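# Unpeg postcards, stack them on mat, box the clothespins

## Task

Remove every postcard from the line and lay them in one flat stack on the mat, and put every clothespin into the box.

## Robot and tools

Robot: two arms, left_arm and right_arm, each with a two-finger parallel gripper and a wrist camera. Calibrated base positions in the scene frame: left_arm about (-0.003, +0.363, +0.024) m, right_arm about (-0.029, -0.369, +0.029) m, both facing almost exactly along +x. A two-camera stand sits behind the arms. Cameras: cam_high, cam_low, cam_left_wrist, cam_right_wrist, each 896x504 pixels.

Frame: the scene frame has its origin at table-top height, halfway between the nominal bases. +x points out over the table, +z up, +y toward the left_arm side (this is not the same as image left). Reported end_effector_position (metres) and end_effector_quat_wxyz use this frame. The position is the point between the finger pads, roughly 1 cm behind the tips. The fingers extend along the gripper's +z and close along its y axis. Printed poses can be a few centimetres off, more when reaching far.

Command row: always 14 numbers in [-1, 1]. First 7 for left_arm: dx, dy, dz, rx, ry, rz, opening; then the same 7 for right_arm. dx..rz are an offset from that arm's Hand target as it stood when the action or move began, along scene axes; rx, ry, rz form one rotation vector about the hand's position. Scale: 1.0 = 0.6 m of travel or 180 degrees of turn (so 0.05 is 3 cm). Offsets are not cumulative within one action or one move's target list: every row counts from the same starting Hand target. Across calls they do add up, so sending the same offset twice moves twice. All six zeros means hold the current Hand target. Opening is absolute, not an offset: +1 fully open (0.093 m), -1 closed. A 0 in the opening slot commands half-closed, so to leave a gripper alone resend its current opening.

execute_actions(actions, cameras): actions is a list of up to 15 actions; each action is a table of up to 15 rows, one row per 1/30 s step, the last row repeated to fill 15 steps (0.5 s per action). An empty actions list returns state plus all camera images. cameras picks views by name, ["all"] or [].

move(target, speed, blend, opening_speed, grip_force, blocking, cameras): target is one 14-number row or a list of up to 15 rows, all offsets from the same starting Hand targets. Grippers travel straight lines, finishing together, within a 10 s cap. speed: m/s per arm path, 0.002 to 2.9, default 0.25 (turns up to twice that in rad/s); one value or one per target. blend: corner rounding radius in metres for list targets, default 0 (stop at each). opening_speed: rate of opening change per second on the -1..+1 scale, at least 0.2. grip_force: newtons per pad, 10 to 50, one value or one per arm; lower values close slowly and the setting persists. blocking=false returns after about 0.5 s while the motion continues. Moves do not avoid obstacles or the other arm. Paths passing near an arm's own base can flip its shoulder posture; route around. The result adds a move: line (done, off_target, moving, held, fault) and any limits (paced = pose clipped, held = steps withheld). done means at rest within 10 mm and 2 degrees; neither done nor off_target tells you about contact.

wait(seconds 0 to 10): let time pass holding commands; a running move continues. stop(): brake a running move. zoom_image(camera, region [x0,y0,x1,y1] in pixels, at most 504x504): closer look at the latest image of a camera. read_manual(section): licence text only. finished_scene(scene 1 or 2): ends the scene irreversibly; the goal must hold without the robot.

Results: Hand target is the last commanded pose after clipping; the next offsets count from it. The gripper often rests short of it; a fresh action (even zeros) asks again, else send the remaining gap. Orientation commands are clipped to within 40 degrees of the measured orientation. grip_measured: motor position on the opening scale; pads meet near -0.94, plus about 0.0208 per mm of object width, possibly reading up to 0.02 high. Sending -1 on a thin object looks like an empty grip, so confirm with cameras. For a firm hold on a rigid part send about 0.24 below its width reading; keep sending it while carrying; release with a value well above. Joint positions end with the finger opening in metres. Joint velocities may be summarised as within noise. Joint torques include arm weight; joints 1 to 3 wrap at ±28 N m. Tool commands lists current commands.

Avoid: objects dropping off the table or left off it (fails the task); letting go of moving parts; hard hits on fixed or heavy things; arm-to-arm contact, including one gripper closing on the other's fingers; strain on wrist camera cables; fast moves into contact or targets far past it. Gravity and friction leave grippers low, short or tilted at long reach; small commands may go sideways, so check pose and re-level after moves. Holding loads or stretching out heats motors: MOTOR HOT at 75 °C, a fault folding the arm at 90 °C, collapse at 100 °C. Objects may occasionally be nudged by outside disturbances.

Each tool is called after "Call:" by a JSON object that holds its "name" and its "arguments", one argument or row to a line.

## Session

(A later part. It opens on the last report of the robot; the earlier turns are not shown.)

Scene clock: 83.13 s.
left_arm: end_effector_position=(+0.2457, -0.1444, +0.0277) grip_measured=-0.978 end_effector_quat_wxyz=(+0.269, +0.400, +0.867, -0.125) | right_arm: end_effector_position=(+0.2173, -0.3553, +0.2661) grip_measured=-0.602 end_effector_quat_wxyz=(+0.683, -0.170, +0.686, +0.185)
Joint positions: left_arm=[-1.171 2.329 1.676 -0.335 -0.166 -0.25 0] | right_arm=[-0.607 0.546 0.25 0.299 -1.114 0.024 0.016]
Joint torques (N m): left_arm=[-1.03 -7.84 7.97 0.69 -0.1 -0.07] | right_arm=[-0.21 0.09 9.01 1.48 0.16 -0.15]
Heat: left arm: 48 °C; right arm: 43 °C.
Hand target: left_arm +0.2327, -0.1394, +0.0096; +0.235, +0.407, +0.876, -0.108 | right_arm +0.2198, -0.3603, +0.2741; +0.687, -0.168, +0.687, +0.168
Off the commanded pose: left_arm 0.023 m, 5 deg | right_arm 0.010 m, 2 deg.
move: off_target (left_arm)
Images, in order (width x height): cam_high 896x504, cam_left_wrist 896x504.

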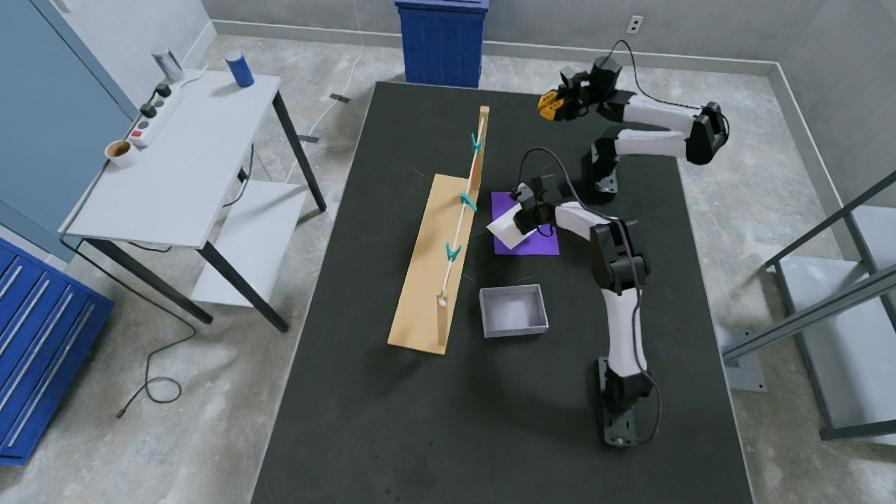

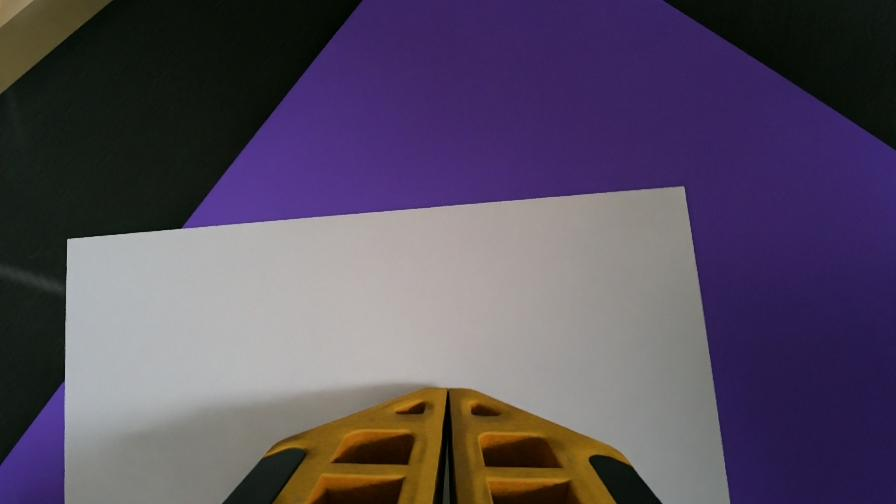

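Call:
{"name": "move", "arguments": {
  "target": [-0.035,0,0,0,0,0,-1,0,0,0,0,0,0,-0.6],
  "speed": 0.1,
  "cameras": ["cam_high"]
}}

Call:
{"name": "zoom_image", "arguments": {
  "camera": "cam_high",
  "region": [460, 180, 580, 330]
}}

Scene clock: 84.37 s.
left_arm: end_effector_position=(+0.2274, -0.1525, +0.0280) grip_measured=-0.978 end_effector_quat_wxyz=(+0.270, +0.399, +0.867, -0.128) | right_arm: end_effector_position=(+0.2173, -0.3553, +0.2661) grip_measured=-0.602 end_effector_quat_wxyz=(+0.683, -0.170, +0.686, +0.185)
Joint positions: left_arm=[-1.212 2.329 1.676 -0.337 -0.186 -0.287 0] | right_arm=[-0.607 0.546 0.25 0.299 -1.114 0.024 0.016]
Joint torques (N m): left_arm=[-1.06 -9.69 4.85 0.79 -0.12 -0.09] | right_arm=[-0.17 0.1 9.02 1.48 0.15 -0.16]
Heat: left arm: 48 °C; right arm: 43 °C.
Hand target: left_arm +0.2117, -0.1394, +0.0096; +0.235, +0.407, +0.876, -0.108 | right_arm +0.2198, -0.3603, +0.2741; +0.687, -0.168, +0.687, +0.168
Off the commanded pose: left_arm 0.027 m, 5 deg | right_arm 0.010 m, 2 deg.
move: off_target (left_arm)
Images, in order (width x height): cam_high 896x504.

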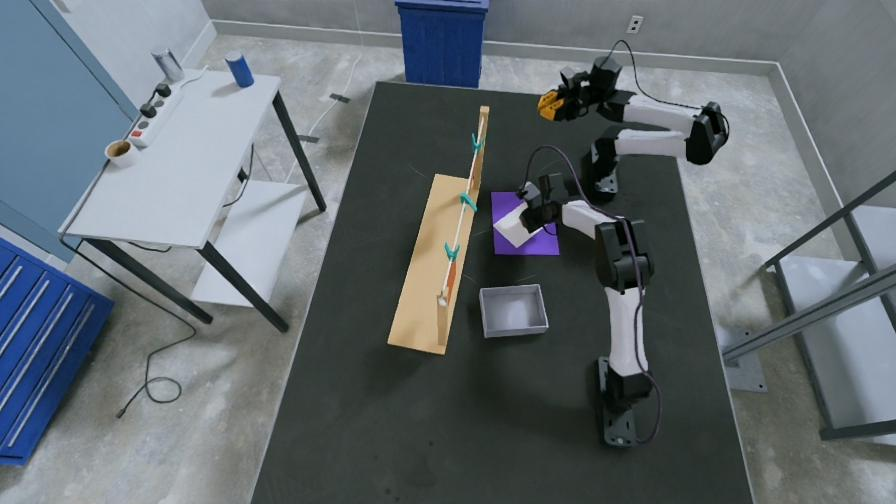

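Scaled by 3.360 from the camera's 896x504 image, which has a finer 1280x720 frame.

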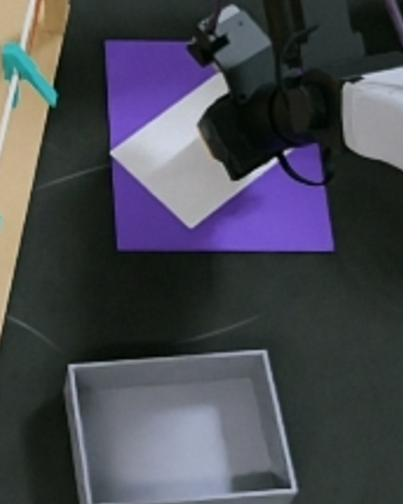

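Call:
{"name": "move", "arguments": {
  "target": [
    [0.02,-0.02,0.08,0,0,0,-1,0,0,0,0,0,0,-0.6],
    [0,0.35,0.38,0,0,0,-1,0,0,0,0,0,0,-0.6]
  ],
  "speed": 0.3,
  "blend": [0.03,0],
  "cameras": ["cam_high","cam_left_wrist"]
}}

Call:
{"name": "zoom_image", "arguments": {
  "camera": "cam_high",
  "region": [460, 180, 580, 330]
}}

Scene clock: 86.83 s.
left_arm: end_effector_position=(+0.2150, +0.0634, +0.2343) grip_measured=-0.978 end_effector_quat_wxyz=(+0.240, +0.403, +0.876, -0.112) | right_arm: end_effector_position=(+0.2173, -0.3553, +0.2661) grip_measured=-0.602 end_effector_quat_wxyz=(+0.683, -0.170, +0.686, +0.185)
Joint positions: left_arm=[-0.972 1.49 1.417 -0.964 -0.05 -0.091 0] | right_arm=[-0.607 0.546 0.25 0.299 -1.114 0.024 0.016]
Joint torques (N m): left_arm=[-0.16 -5.96 6.58 0.96 0.03 0.23] | right_arm=[-0.16 0.13 8.99 1.49 0.17 -0.16]
Heat: left arm: 48 °C; right arm: 43 °C.
Hand target: left_arm +0.2117, +0.0706, +0.2376; +0.235, +0.407, +0.876, -0.108 | right_arm +0.2198, -0.3603, +0.2741; +0.687, -0.168, +0.687, +0.168
Off the commanded pose: left_arm 0.009 m, 1 deg | right_arm 0.010 m, 2 deg.
move: done; blend cut to 0.0249 m at target 1
Images, in order (width x height): cam_high 896x504, cam_left_wrist 896x504.

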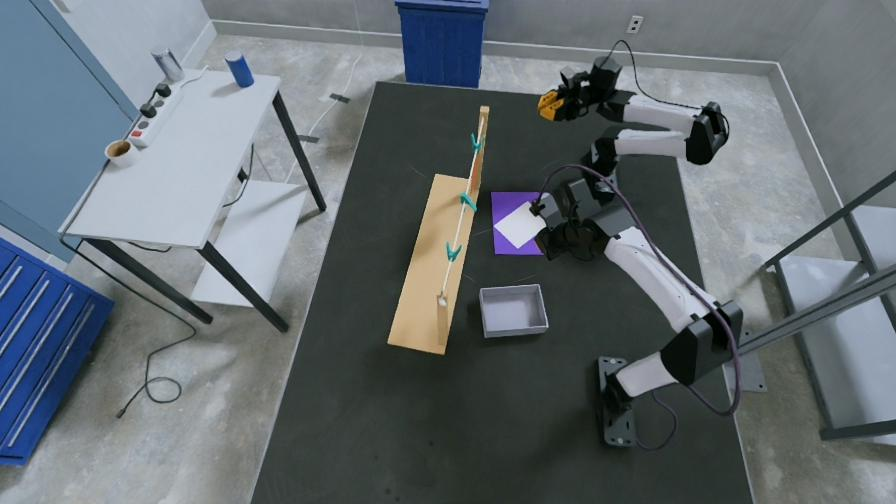

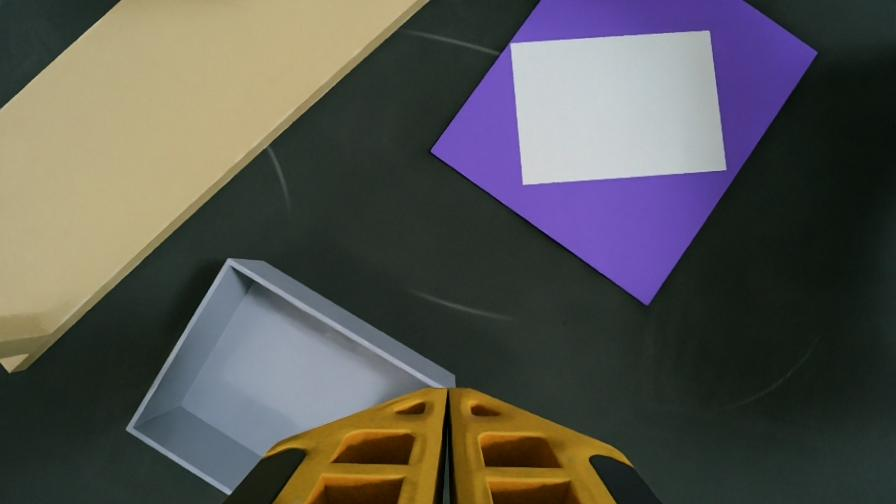

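Scaled by 3.360 from the camera's 896x504 image, which has a finer 1280x720 frame.

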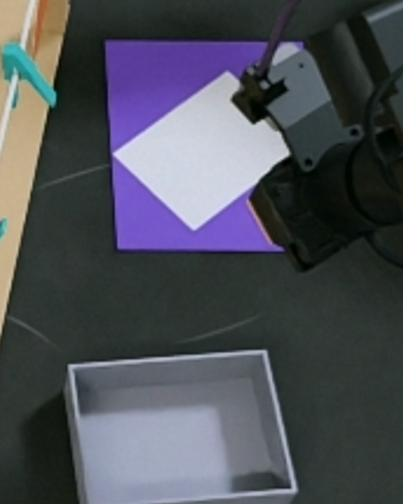

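Call:
{"name": "move", "arguments": {
  "target": [
    [0.1,0.26,0.0,-0.2697,-0.1959,-0.0415,-0.3,0,0,0,0,0,0,-0.6],
    [0.25,0.24,0.0,-0.2697,-0.1959,-0.0415,-0.3,0,0,0,0,0,0,-0.6]
  ],
  "speed": 0.25,
  "blend": [0.05,0],
  "cameras": ["cam_high","cam_left_wrist","cam_low"]
}}

Call:
{"name": "zoom_image", "arguments": {
  "camera": "cam_high",
  "region": [420, 190, 560, 330]
}}

Scene clock: 91.30 s.
left_arm: end_effector_position=(+0.3538, +0.2187, +0.2132) grip_measured=-0.302 end_effector_quat_wxyz=(+0.584, +0.323, +0.654, -0.357) | right_arm: end_effector_position=(+0.2173, -0.3553, +0.2661) grip_measured=-0.602 end_effector_quat_wxyz=(+0.683, -0.170, +0.686, +0.185)
Joint positions: left_arm=[-0.016 1.518 0.542 0.86 0.993 0.007 0.031] | right_arm=[-0.607 0.546 0.25 0.299 -1.114 0.024 0.016]
Joint torques (N m): left_arm=[-0.94 -3.74 8.49 2.46 -0.02 0.01] | right_arm=[-0.17 0.09 8.98 1.48 0.17 -0.14]
Heat: left arm: 47 °C; right arm: 44 °C.
Hand target: left_arm +0.3617, +0.2146, +0.2376; +0.618, +0.343, +0.619, -0.343 | right_arm +0.2198, -0.3603, +0.2741; +0.687, -0.168, +0.687, +0.168
Off the commanded pose: left_arm 0.026 m, 6 deg | right_arm 0.010 m, 2 deg.
move: off_target (left_arm); blend cut to 0.0454 m at target 1
Images, in order (width x height): cam_high 896x504, cam_low 896x504, cam_left_wrist 896x504.

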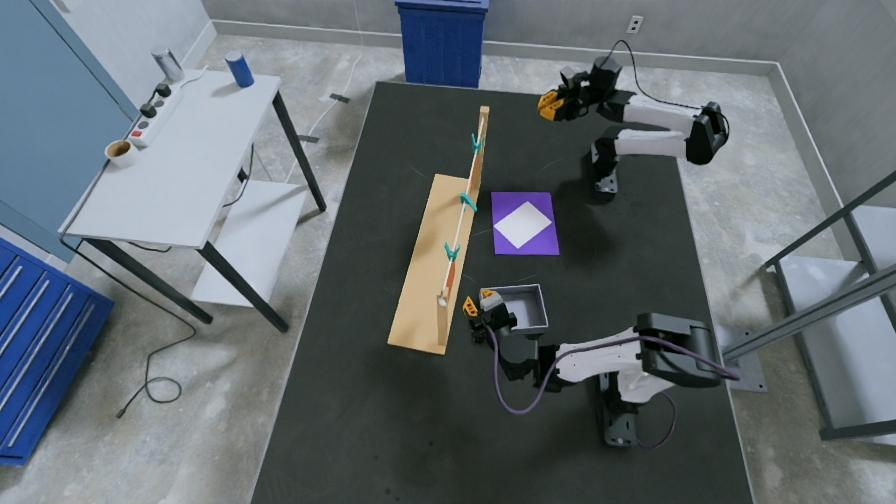

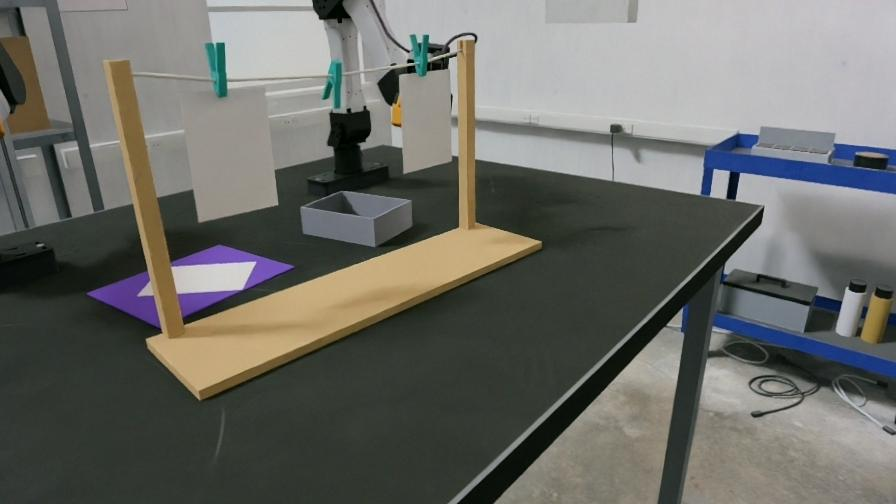

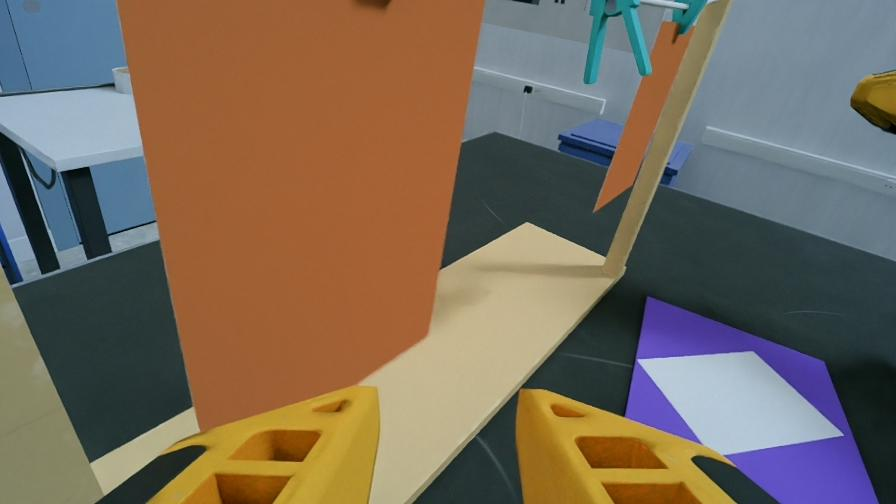

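Scaled by 3.600 from the camera's 896x504 image, which has a finer 1280x720 frame.

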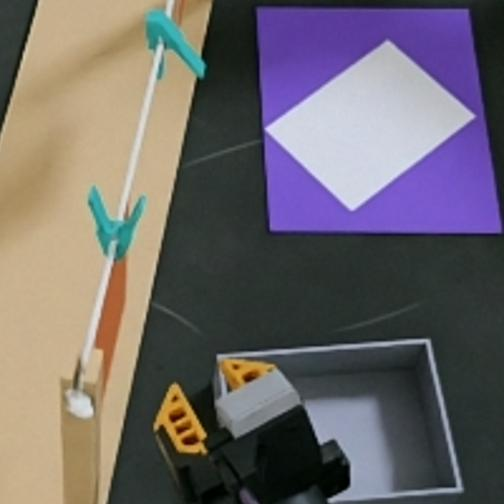

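Call:
{"name": "move", "arguments": {
  "target": [
    [-0.17,-0.11,0.0,0,0,0.236,-0.1,0,0,0,0,0,0,-0.6],
    [-0.07,-0.216,0.0,0,0,0.472,-0.1,0,0,0,0,0,0,-0.6]
  ],
  "speed": 0.25,
  "blend": [0.05,0],
  "cameras": ["cam_high","cam_left_wrist","cam_low"]
}}

Call:
{"name": "zoom_image", "arguments": {
  "camera": "cam_high",
  "region": [420, 190, 560, 330]
}}

Scene clock: 96.20 s.
left_arm: end_effector_position=(+0.3162, +0.0879, +0.2276) grip_measured=-0.102 end_effector_quat_wxyz=(+0.687, -0.134, +0.695, +0.166) | right_arm: end_effector_position=(+0.2173, -0.3553, +0.2661) grip_measured=-0.602 end_effector_quat_wxyz=(+0.683, -0.170, +0.686, +0.185)
Joint positions: left_arm=[-1.13 1.918 1.018 0.851 -1.552 -0.004 0.04] | right_arm=[-0.607 0.546 0.25 0.299 -1.114 0.024 0.016]
Joint torques (N m): left_arm=[0.35 -6.49 8.72 1.38 -0.2 0.07] | right_arm=[-0.25 0.17 8.99 1.49 0.17 -0.16]
Heat: left arm: 47 °C; right arm: 44 °C.
Hand target: left_arm +0.3197, +0.0850, +0.2376; +0.687, -0.165, +0.688, +0.165 | right_arm +0.2198, -0.3603, +0.2741; +0.687, -0.168, +0.687, +0.168
Off the commanded pose: left_arm 0.011 m, 4 deg | right_arm 0.010 m, 2 deg.
joint sent to its limit (left arm) — joint 5 (wrist yaw), lower limit. The joint targets are off in position, not in orientation.
move: off_target (left_arm)
Images, in order (width x height): cam_high 896x504, cam_low 896x504, cam_left_wrist 896x504.

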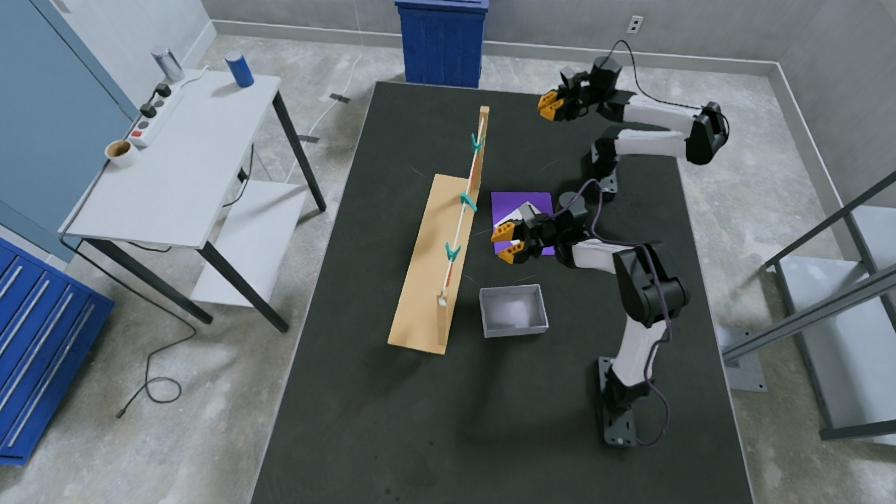

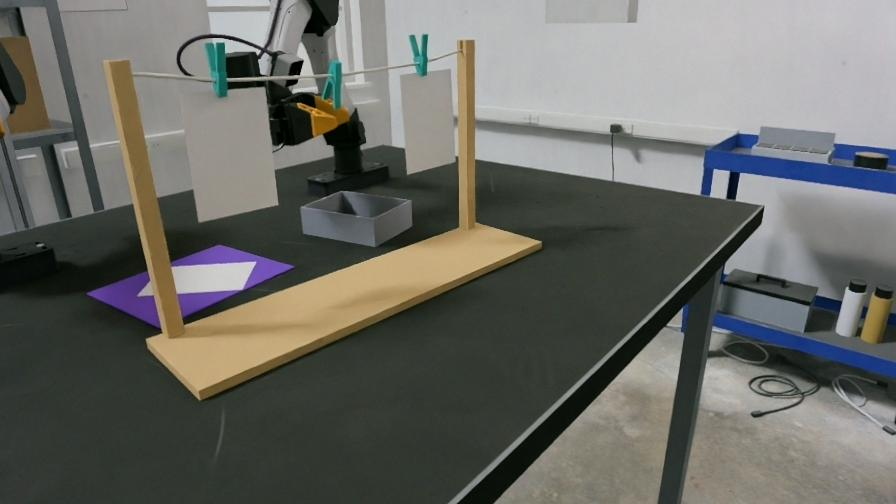

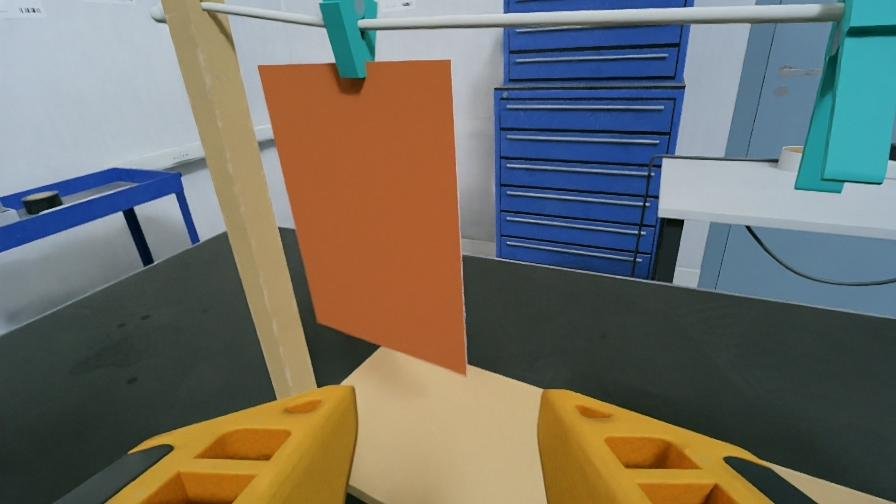

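Scaled by 3.600 from the camera's 896x504 image, which has a finer 1280x720 frame.

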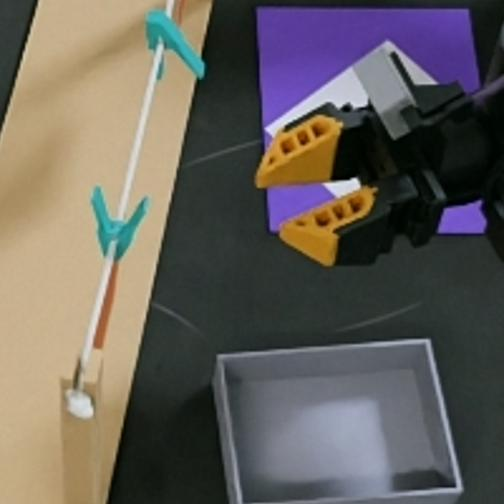

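Call:
{"name": "move", "arguments": {
  "target": [0.14,0.066,0.0,0,0,0,-0.1,0,0,0,0,0,0,-0.6],
  "speed": 0.12,
  "cameras": ["cam_high","cam_left_wrist","cam_low"]
}}

Call:
{"name": "zoom_image", "arguments": {
  "camera": "cam_high",
  "region": [420, 190, 560, 330]
}}

Scene clock: 98.07 s.
left_arm: end_effector_position=(+0.3988, +0.1326, +0.2280) grip_measured=-0.102 end_effector_quat_wxyz=(+0.682, -0.159, +0.691, +0.177) | right_arm: end_effector_position=(+0.2173, -0.3553, +0.2661) grip_measured=-0.602 end_effector_quat_wxyz=(+0.683, -0.170, +0.686, +0.185)
Joint positions: left_arm=[-0.892 1.967 1.088 0.851 -1.366 0.001 0.04] | right_arm=[-0.607 0.546 0.25 0.299 -1.114 0.024 0.016]
Joint torques (N m): left_arm=[-0.27 -6.87 9.05 1.4 0.07 0.12] | right_arm=[-0.21 0.17 9.01 1.49 0.16 -0.15]
Heat: left arm: 48 °C; right arm: 44 °C.
Hand target: left_arm +0.4037, +0.1246, +0.2376; +0.687, -0.165, +0.688, +0.165 | right_arm +0.2198, -0.3603, +0.2741; +0.687, -0.168, +0.687, +0.168
Off the commanded pose: left_arm 0.013 m, 2 deg | right_arm 0.010 m, 2 deg.
move: off_target (left_arm)
Images, in order (width x height): cam_high 896x504, cam_low 896x504, cam_left_wrist 896x504.

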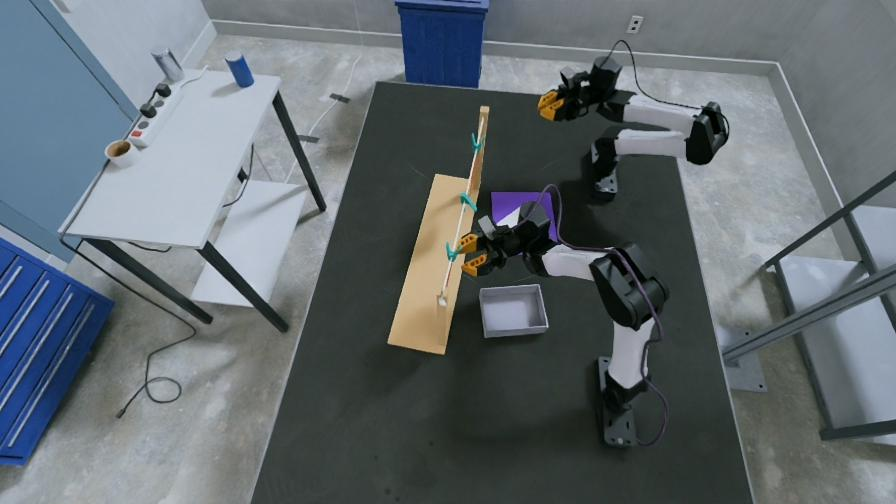

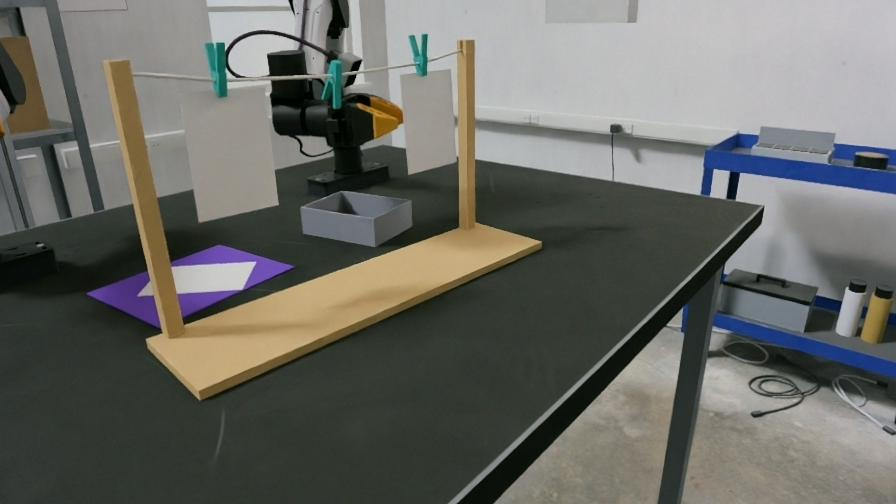

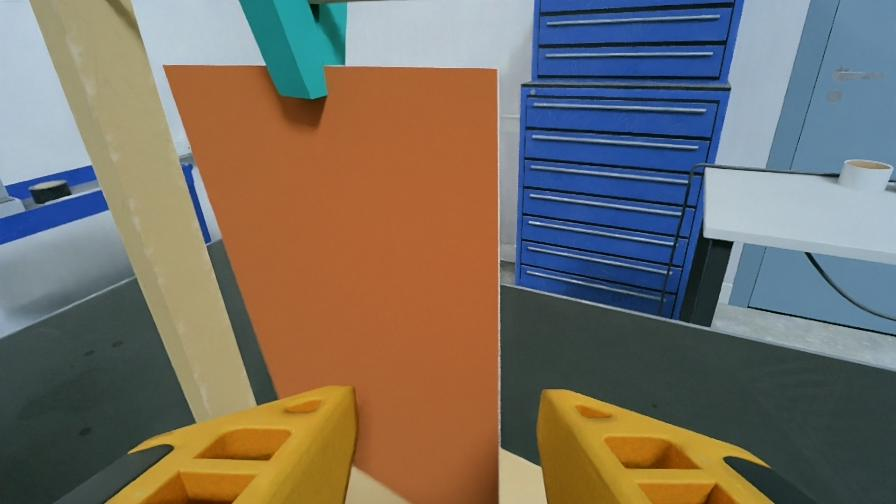

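Scaled by 3.600 from the camera's 896x504 image, which has a finer 1280x720 frame.

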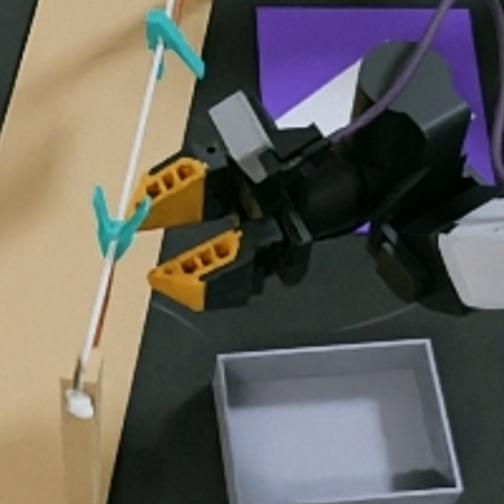

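Call:
{"name": "move", "arguments": {
  "target": [0.04,0.005,-0.01,0,0,0,-0.1,0,0,0,0,0,0,-0.6],
  "speed": 0.08,
  "cameras": ["cam_high","cam_left_wrist","cam_low"]
}}

Call:
{"name": "zoom_image", "arguments": {
  "camera": "cam_low",
  "region": [300, 20, 500, 200]
}}

Scene clock: 99.43 s.
left_arm: end_effector_position=(+0.4225, +0.1354, +0.2218) grip_measured=-0.102 end_effector_quat_wxyz=(+0.682, -0.159, +0.692, +0.177) | right_arm: end_effector_position=(+0.2173, -0.3553, +0.2661) grip_measured=-0.602 end_effector_quat_wxyz=(+0.683, -0.170, +0.686, +0.185)
Joint positions: left_arm=[-0.843 2.023 1.144 0.851 -1.317 0.001 0.04] | right_arm=[-0.607 0.546 0.25 0.299 -1.114 0.024 0.016]
Joint torques (N m): left_arm=[-0.18 -7.25 9.16 1.43 0.07 0.12] | right_arm=[-0.18 0.1 8.99 1.49 0.15 -0.15]
Heat: left arm: 48 °C; right arm: 44 °C.
Hand target: left_arm +0.4277, +0.1276, +0.2316; +0.687, -0.165, +0.688, +0.165 | right_arm +0.2198, -0.3603, +0.2741; +0.687, -0.168, +0.687, +0.168
Off the commanded pose: left_arm 0.014 m, 2 deg | right_arm 0.010 m, 2 deg.
move: off_target (left_arm)
Images, in order (width x height): cam_high 896x504, cam_low 896x504, cam_left_wrist 896x504.

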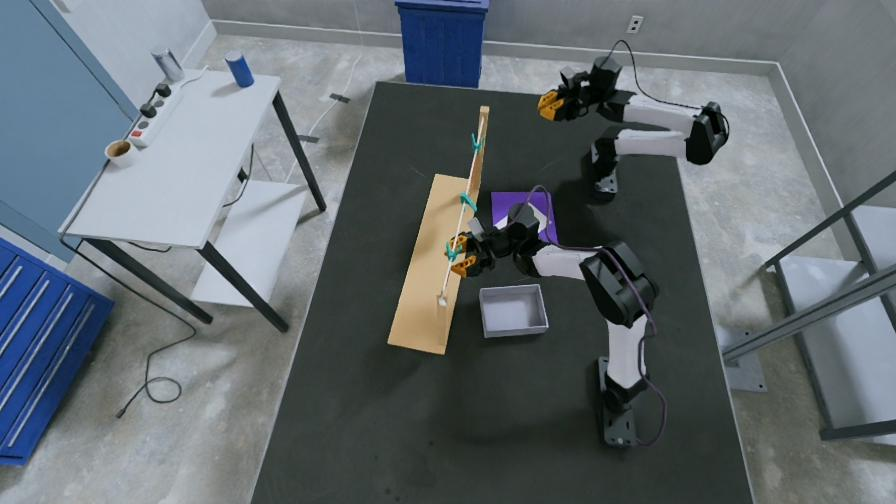

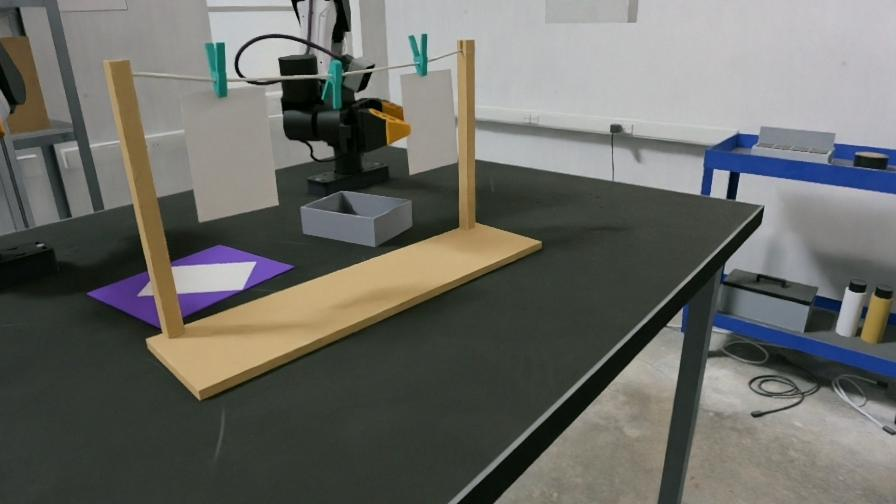

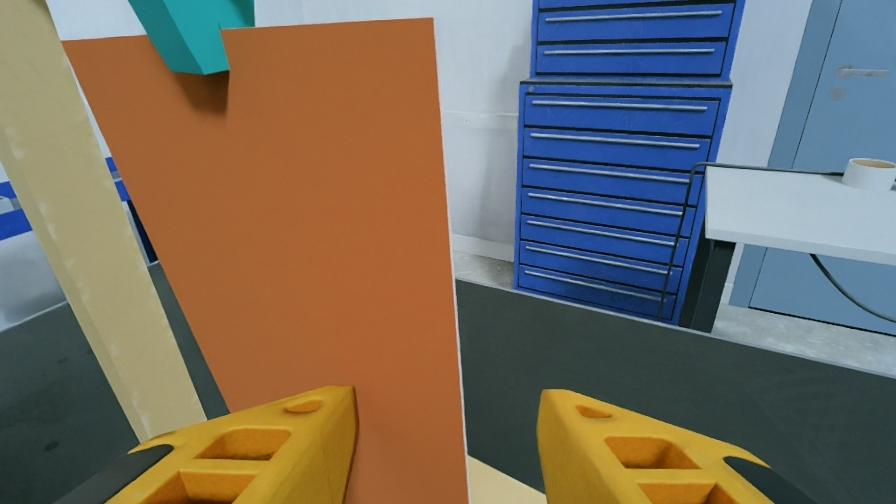

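Scaled by 2.520 from the camera's 896x504 image, which has a finer 1280x720 frame.

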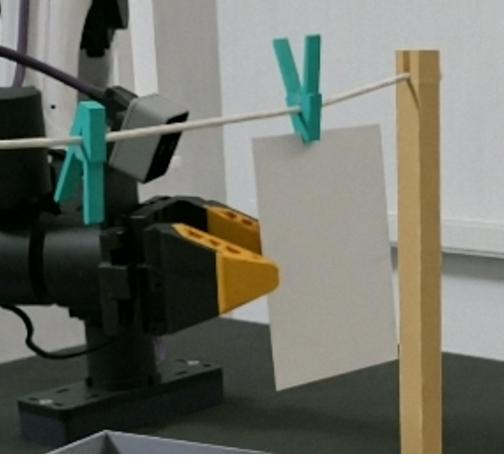

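Call:
{"name": "move", "arguments": {
  "target": [
    [0.014,0.007,0,0,0,0,-0.1,0,0,0,0,0,0,-0.6],
    [0.014,0.007,0,0,0,0,-1,0,0,0,0,0,0,-0.6]
  ],
  "speed": 0.08,
  "opening_speed": 0.8,
  "cameras": ["cam_high","cam_left_wrist","cam_low"]
}}

Call:
{"name": "zoom_image", "arguments": {
  "camera": "cam_low",
  "region": [300, 20, 500, 200]
}}

Scene clock: 102.30 s.
left_arm: end_effector_position=(+0.4276, +0.1323, +0.2228) grip_measured=-0.978 end_effector_quat_wxyz=(+0.684, -0.154, +0.692, +0.169) | right_arm: end_effector_position=(+0.2173, -0.3553, +0.2661) grip_measured=-0.602 end_effector_quat_wxyz=(+0.683, -0.170, +0.686, +0.185)
Joint positions: left_arm=[-0.837 2.03 1.157 0.851 -1.292 0.001 0] | right_arm=[-0.607 0.546 0.25 0.299 -1.114 0.024 0.016]
Joint torques (N m): left_arm=[0.18 -7.28 9.11 1.4 0.05 0.12] | right_arm=[-0.17 0.13 8.99 1.48 0.17 -0.15]
Heat: left arm: 48 °C; right arm: 44 °C.
Hand target: left_arm +0.4361, +0.1318, +0.2316; +0.687, -0.165, +0.688, +0.165 | right_arm +0.2198, -0.3603, +0.2741; +0.687, -0.168, +0.687, +0.168
Off the commanded pose: left_arm 0.012 m, 1 deg | right_arm 0.010 m, 2 deg.
move: off_target (left_arm); target 2's new opening was sent with left_arm's hand 0.013 m and 1 deg from that target
Images, in order (width x height): cam_high 896x504, cam_low 896x504, cam_left_wrist 896x504.

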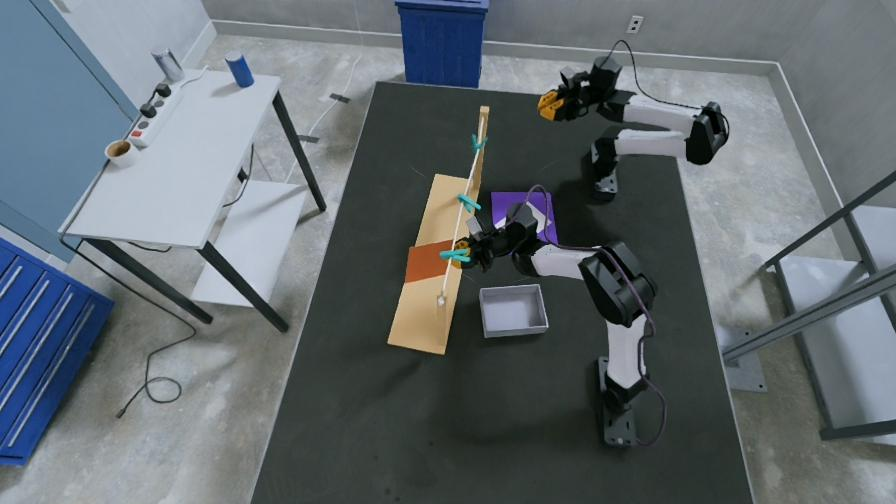

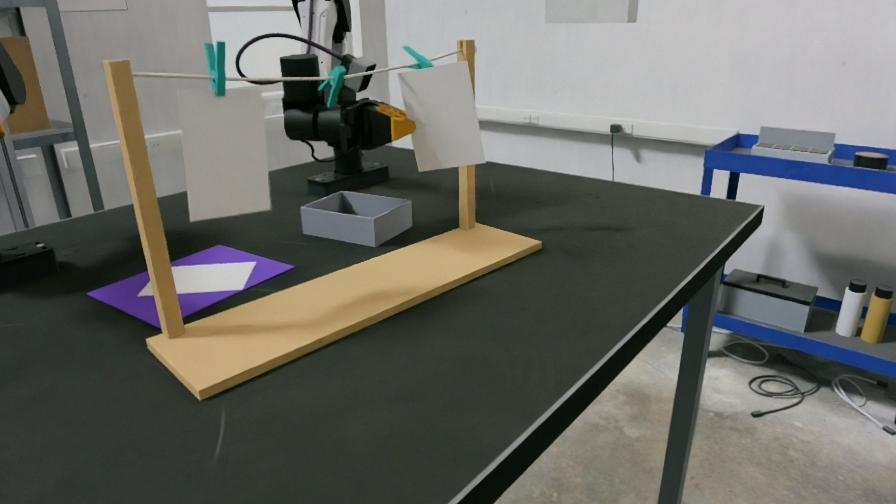

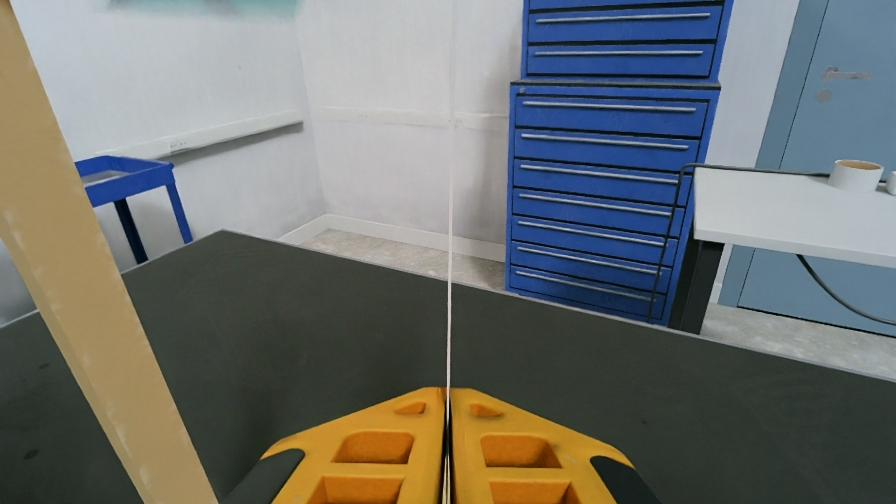

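Scaled by 2.520 from the camera's 896x504 image, which has a finer 1280x720 frame.

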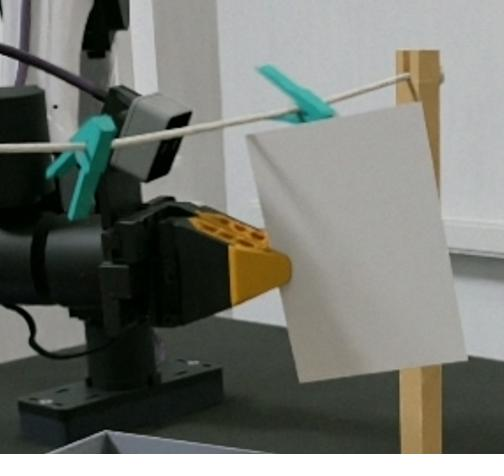

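Call:
{"name": "move", "arguments": {
  "target": [0,0,-0.13,0,0,0,-1,0,0,0,0,0,0,-0.6],
  "speed": 0.04,
  "cameras": ["cam_high","cam_left_wrist","cam_low"]
}}

Call:
{"name": "zoom_image", "arguments": {
  "camera": "cam_low",
  "region": [300, 20, 500, 220]
}}

Scene clock: 105.47 s.
left_arm: end_effector_position=(+0.4335, +0.1259, +0.1529) grip_measured=-0.978 end_effector_quat_wxyz=(+0.676, -0.144, +0.700, +0.180) | right_arm: end_effector_position=(+0.2173, -0.3553, +0.2661) grip_measured=-0.602 end_effector_quat_wxyz=(+0.683, -0.170, +0.686, +0.185)
Joint positions: left_arm=[-0.837 2.219 1.148 0.993 -1.292 -0.017 0] | right_arm=[-0.607 0.546 0.25 0.299 -1.114 0.024 0.016]
Joint torques (N m): left_arm=[0.2 -7.75 4.14 2.17 0 0.01] | right_arm=[-0.23 0.09 9.01 1.49 0.15 -0.15]
Heat: left arm: 48 °C; right arm: 45 °C.
Hand target: left_arm +0.4361, +0.1318, +0.1536; +0.687, -0.165, +0.688, +0.165 | right_arm +0.2198, -0.3603, +0.2741; +0.687, -0.168, +0.687, +0.168
Off the commanded pose: left_arm 0.006 m, 4 deg | right_arm 0.010 m, 2 deg.
move: off_target (left_arm)
Images, in order (width x height): cam_high 896x504, cam_low 896x504, cam_left_wrist 896x504.

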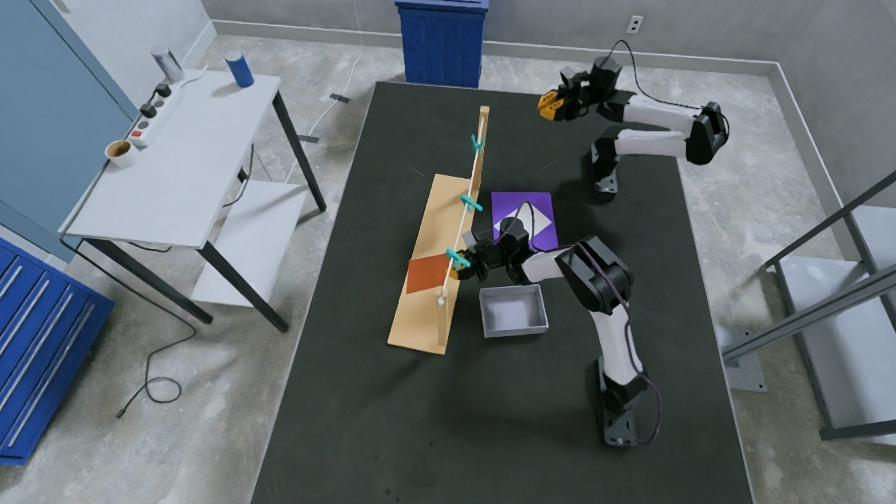

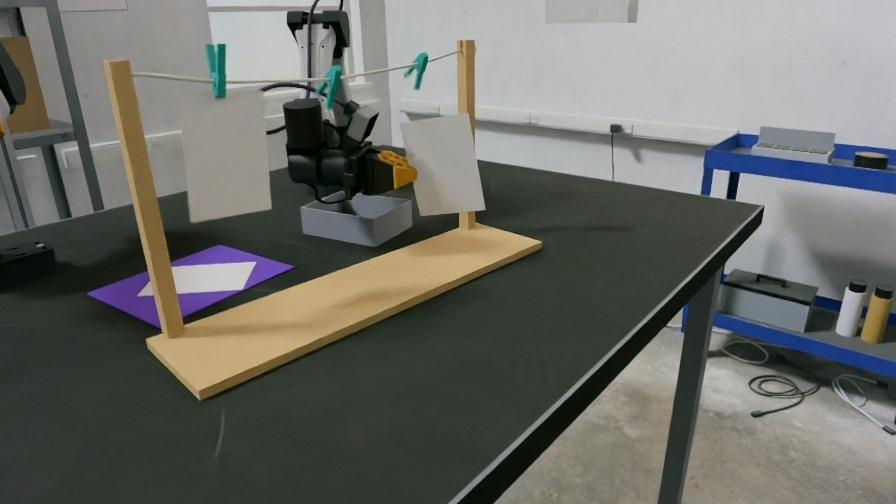

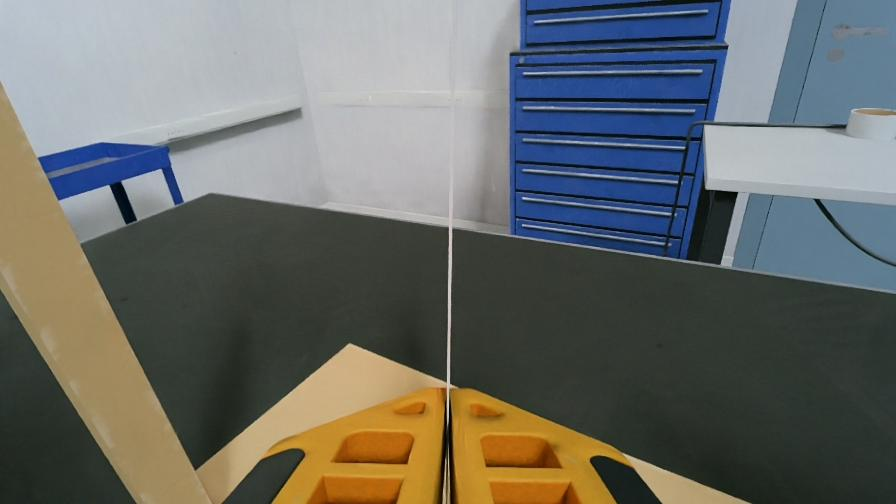

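Scaled by 2.520 from the camera's 896x504 image, which has a finer 1280x720 frame.

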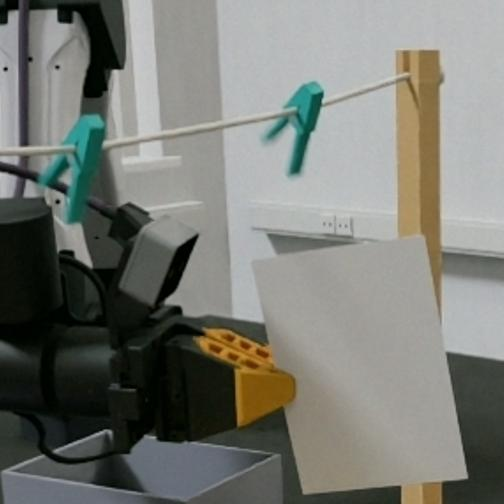

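Call:
{"name": "move", "arguments": {
  "target": [
    [-0.3,-0.15,0.03,0,0,0,-1,0,0,0,0,0,0,-0.6],
    [-0.31,-0.27,0.08,0,0,-0.65,-1,0,0,0,0,0,0,-0.6],
    [-0.30,-0.4,0.09,0.602,-0.179,-0.603,-1,0,0,0,0,0,0,-0.6]
  ],
  "speed": 0.3,
  "blend": [0.02,0.03,0],
  "cameras": ["cam_high","cam_left_wrist","cam_low"]
}}

Call:
{"name": "zoom_image", "arguments": {
  "camera": "cam_high",
  "region": [460, 150, 580, 300]
}}

Scene clock: 113.77 s.
left_arm: end_effector_position=(+0.2526, -0.1039, +0.1973) grip_measured=-0.978 end_effector_quat_wxyz=(+0.500, +0.866, +0.005, -0.003) | right_arm: end_effector_position=(+0.2173, -0.3553, +0.2661) grip_measured=-0.602 end_effector_quat_wxyz=(+0.683, -0.170, +0.686, +0.185)
Joint positions: left_arm=[-0.906 1.904 1.417 -0.148 0.568 1.937 0] | right_arm=[-0.607 0.546 0.25 0.299 -1.114 0.024 0.016]
Joint torques (N m): left_arm=[-0.76 -7.34 10.65 1.3 0.21 0.19] | right_arm=[-0.18 0.1 9.01 1.49 0.15 -0.15]
Heat: left arm: 48 °C; right arm: 45 °C.
Hand target: left_arm +0.2561, -0.1082, +0.2076; +0.501, +0.866, +0.001, +0.000 | right_arm +0.2198, -0.3603, +0.2741; +0.687, -0.168, +0.687, +0.168
Off the commanded pose: left_arm 0.012 m, 1 deg | right_arm 0.010 m, 2 deg.
move: off_target (left_arm)
Images, in order (width x height): cam_high 896x504, cam_low 896x504, cam_left_wrist 896x504.

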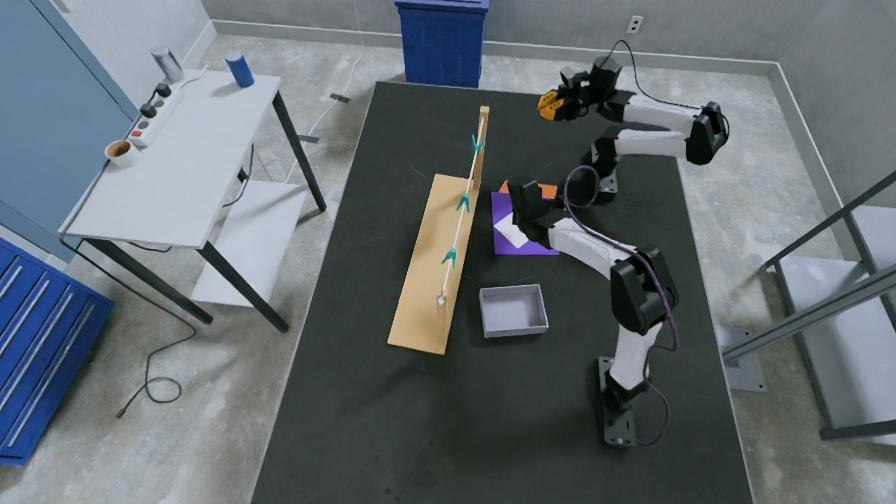

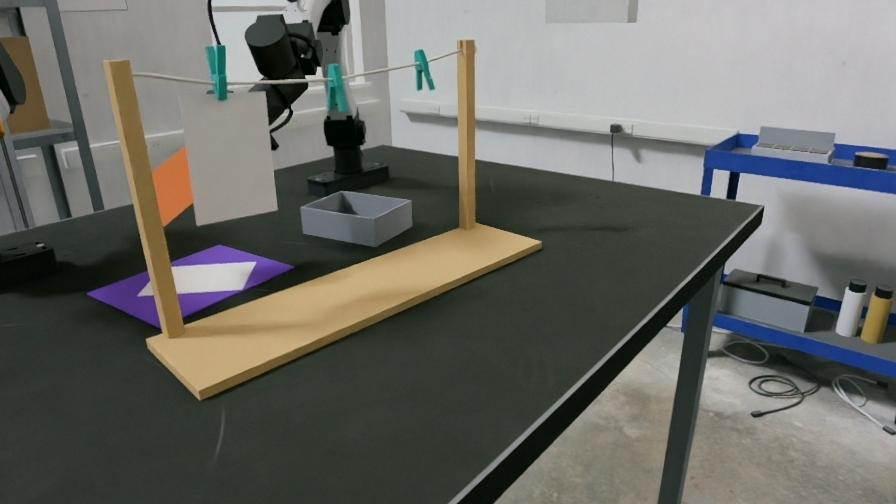

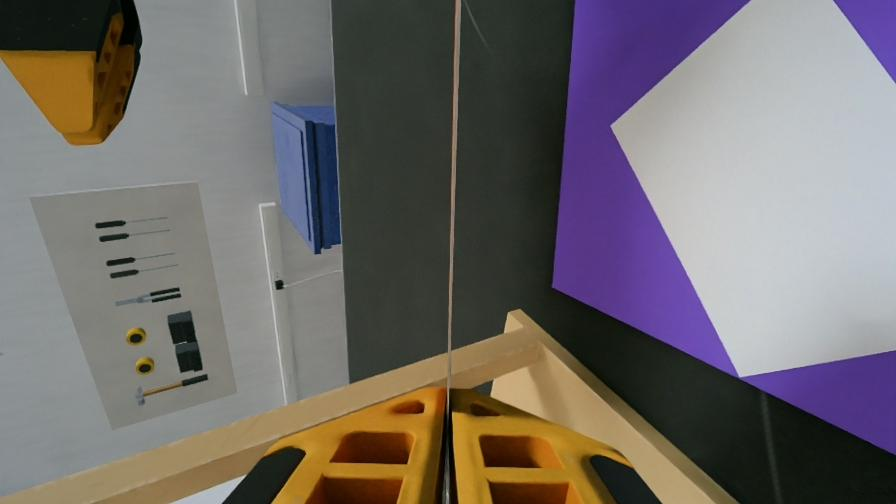

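Scaled by 3.360 from the camera's 896x504 image, which has a finer 1280x720 frame.

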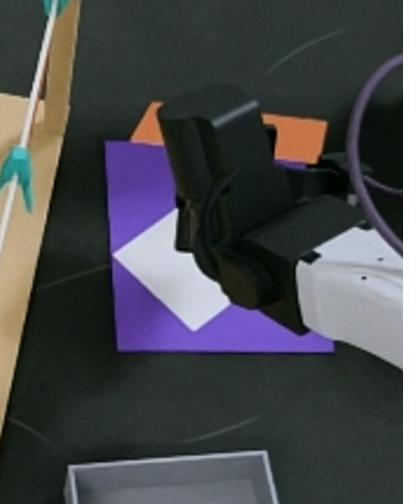

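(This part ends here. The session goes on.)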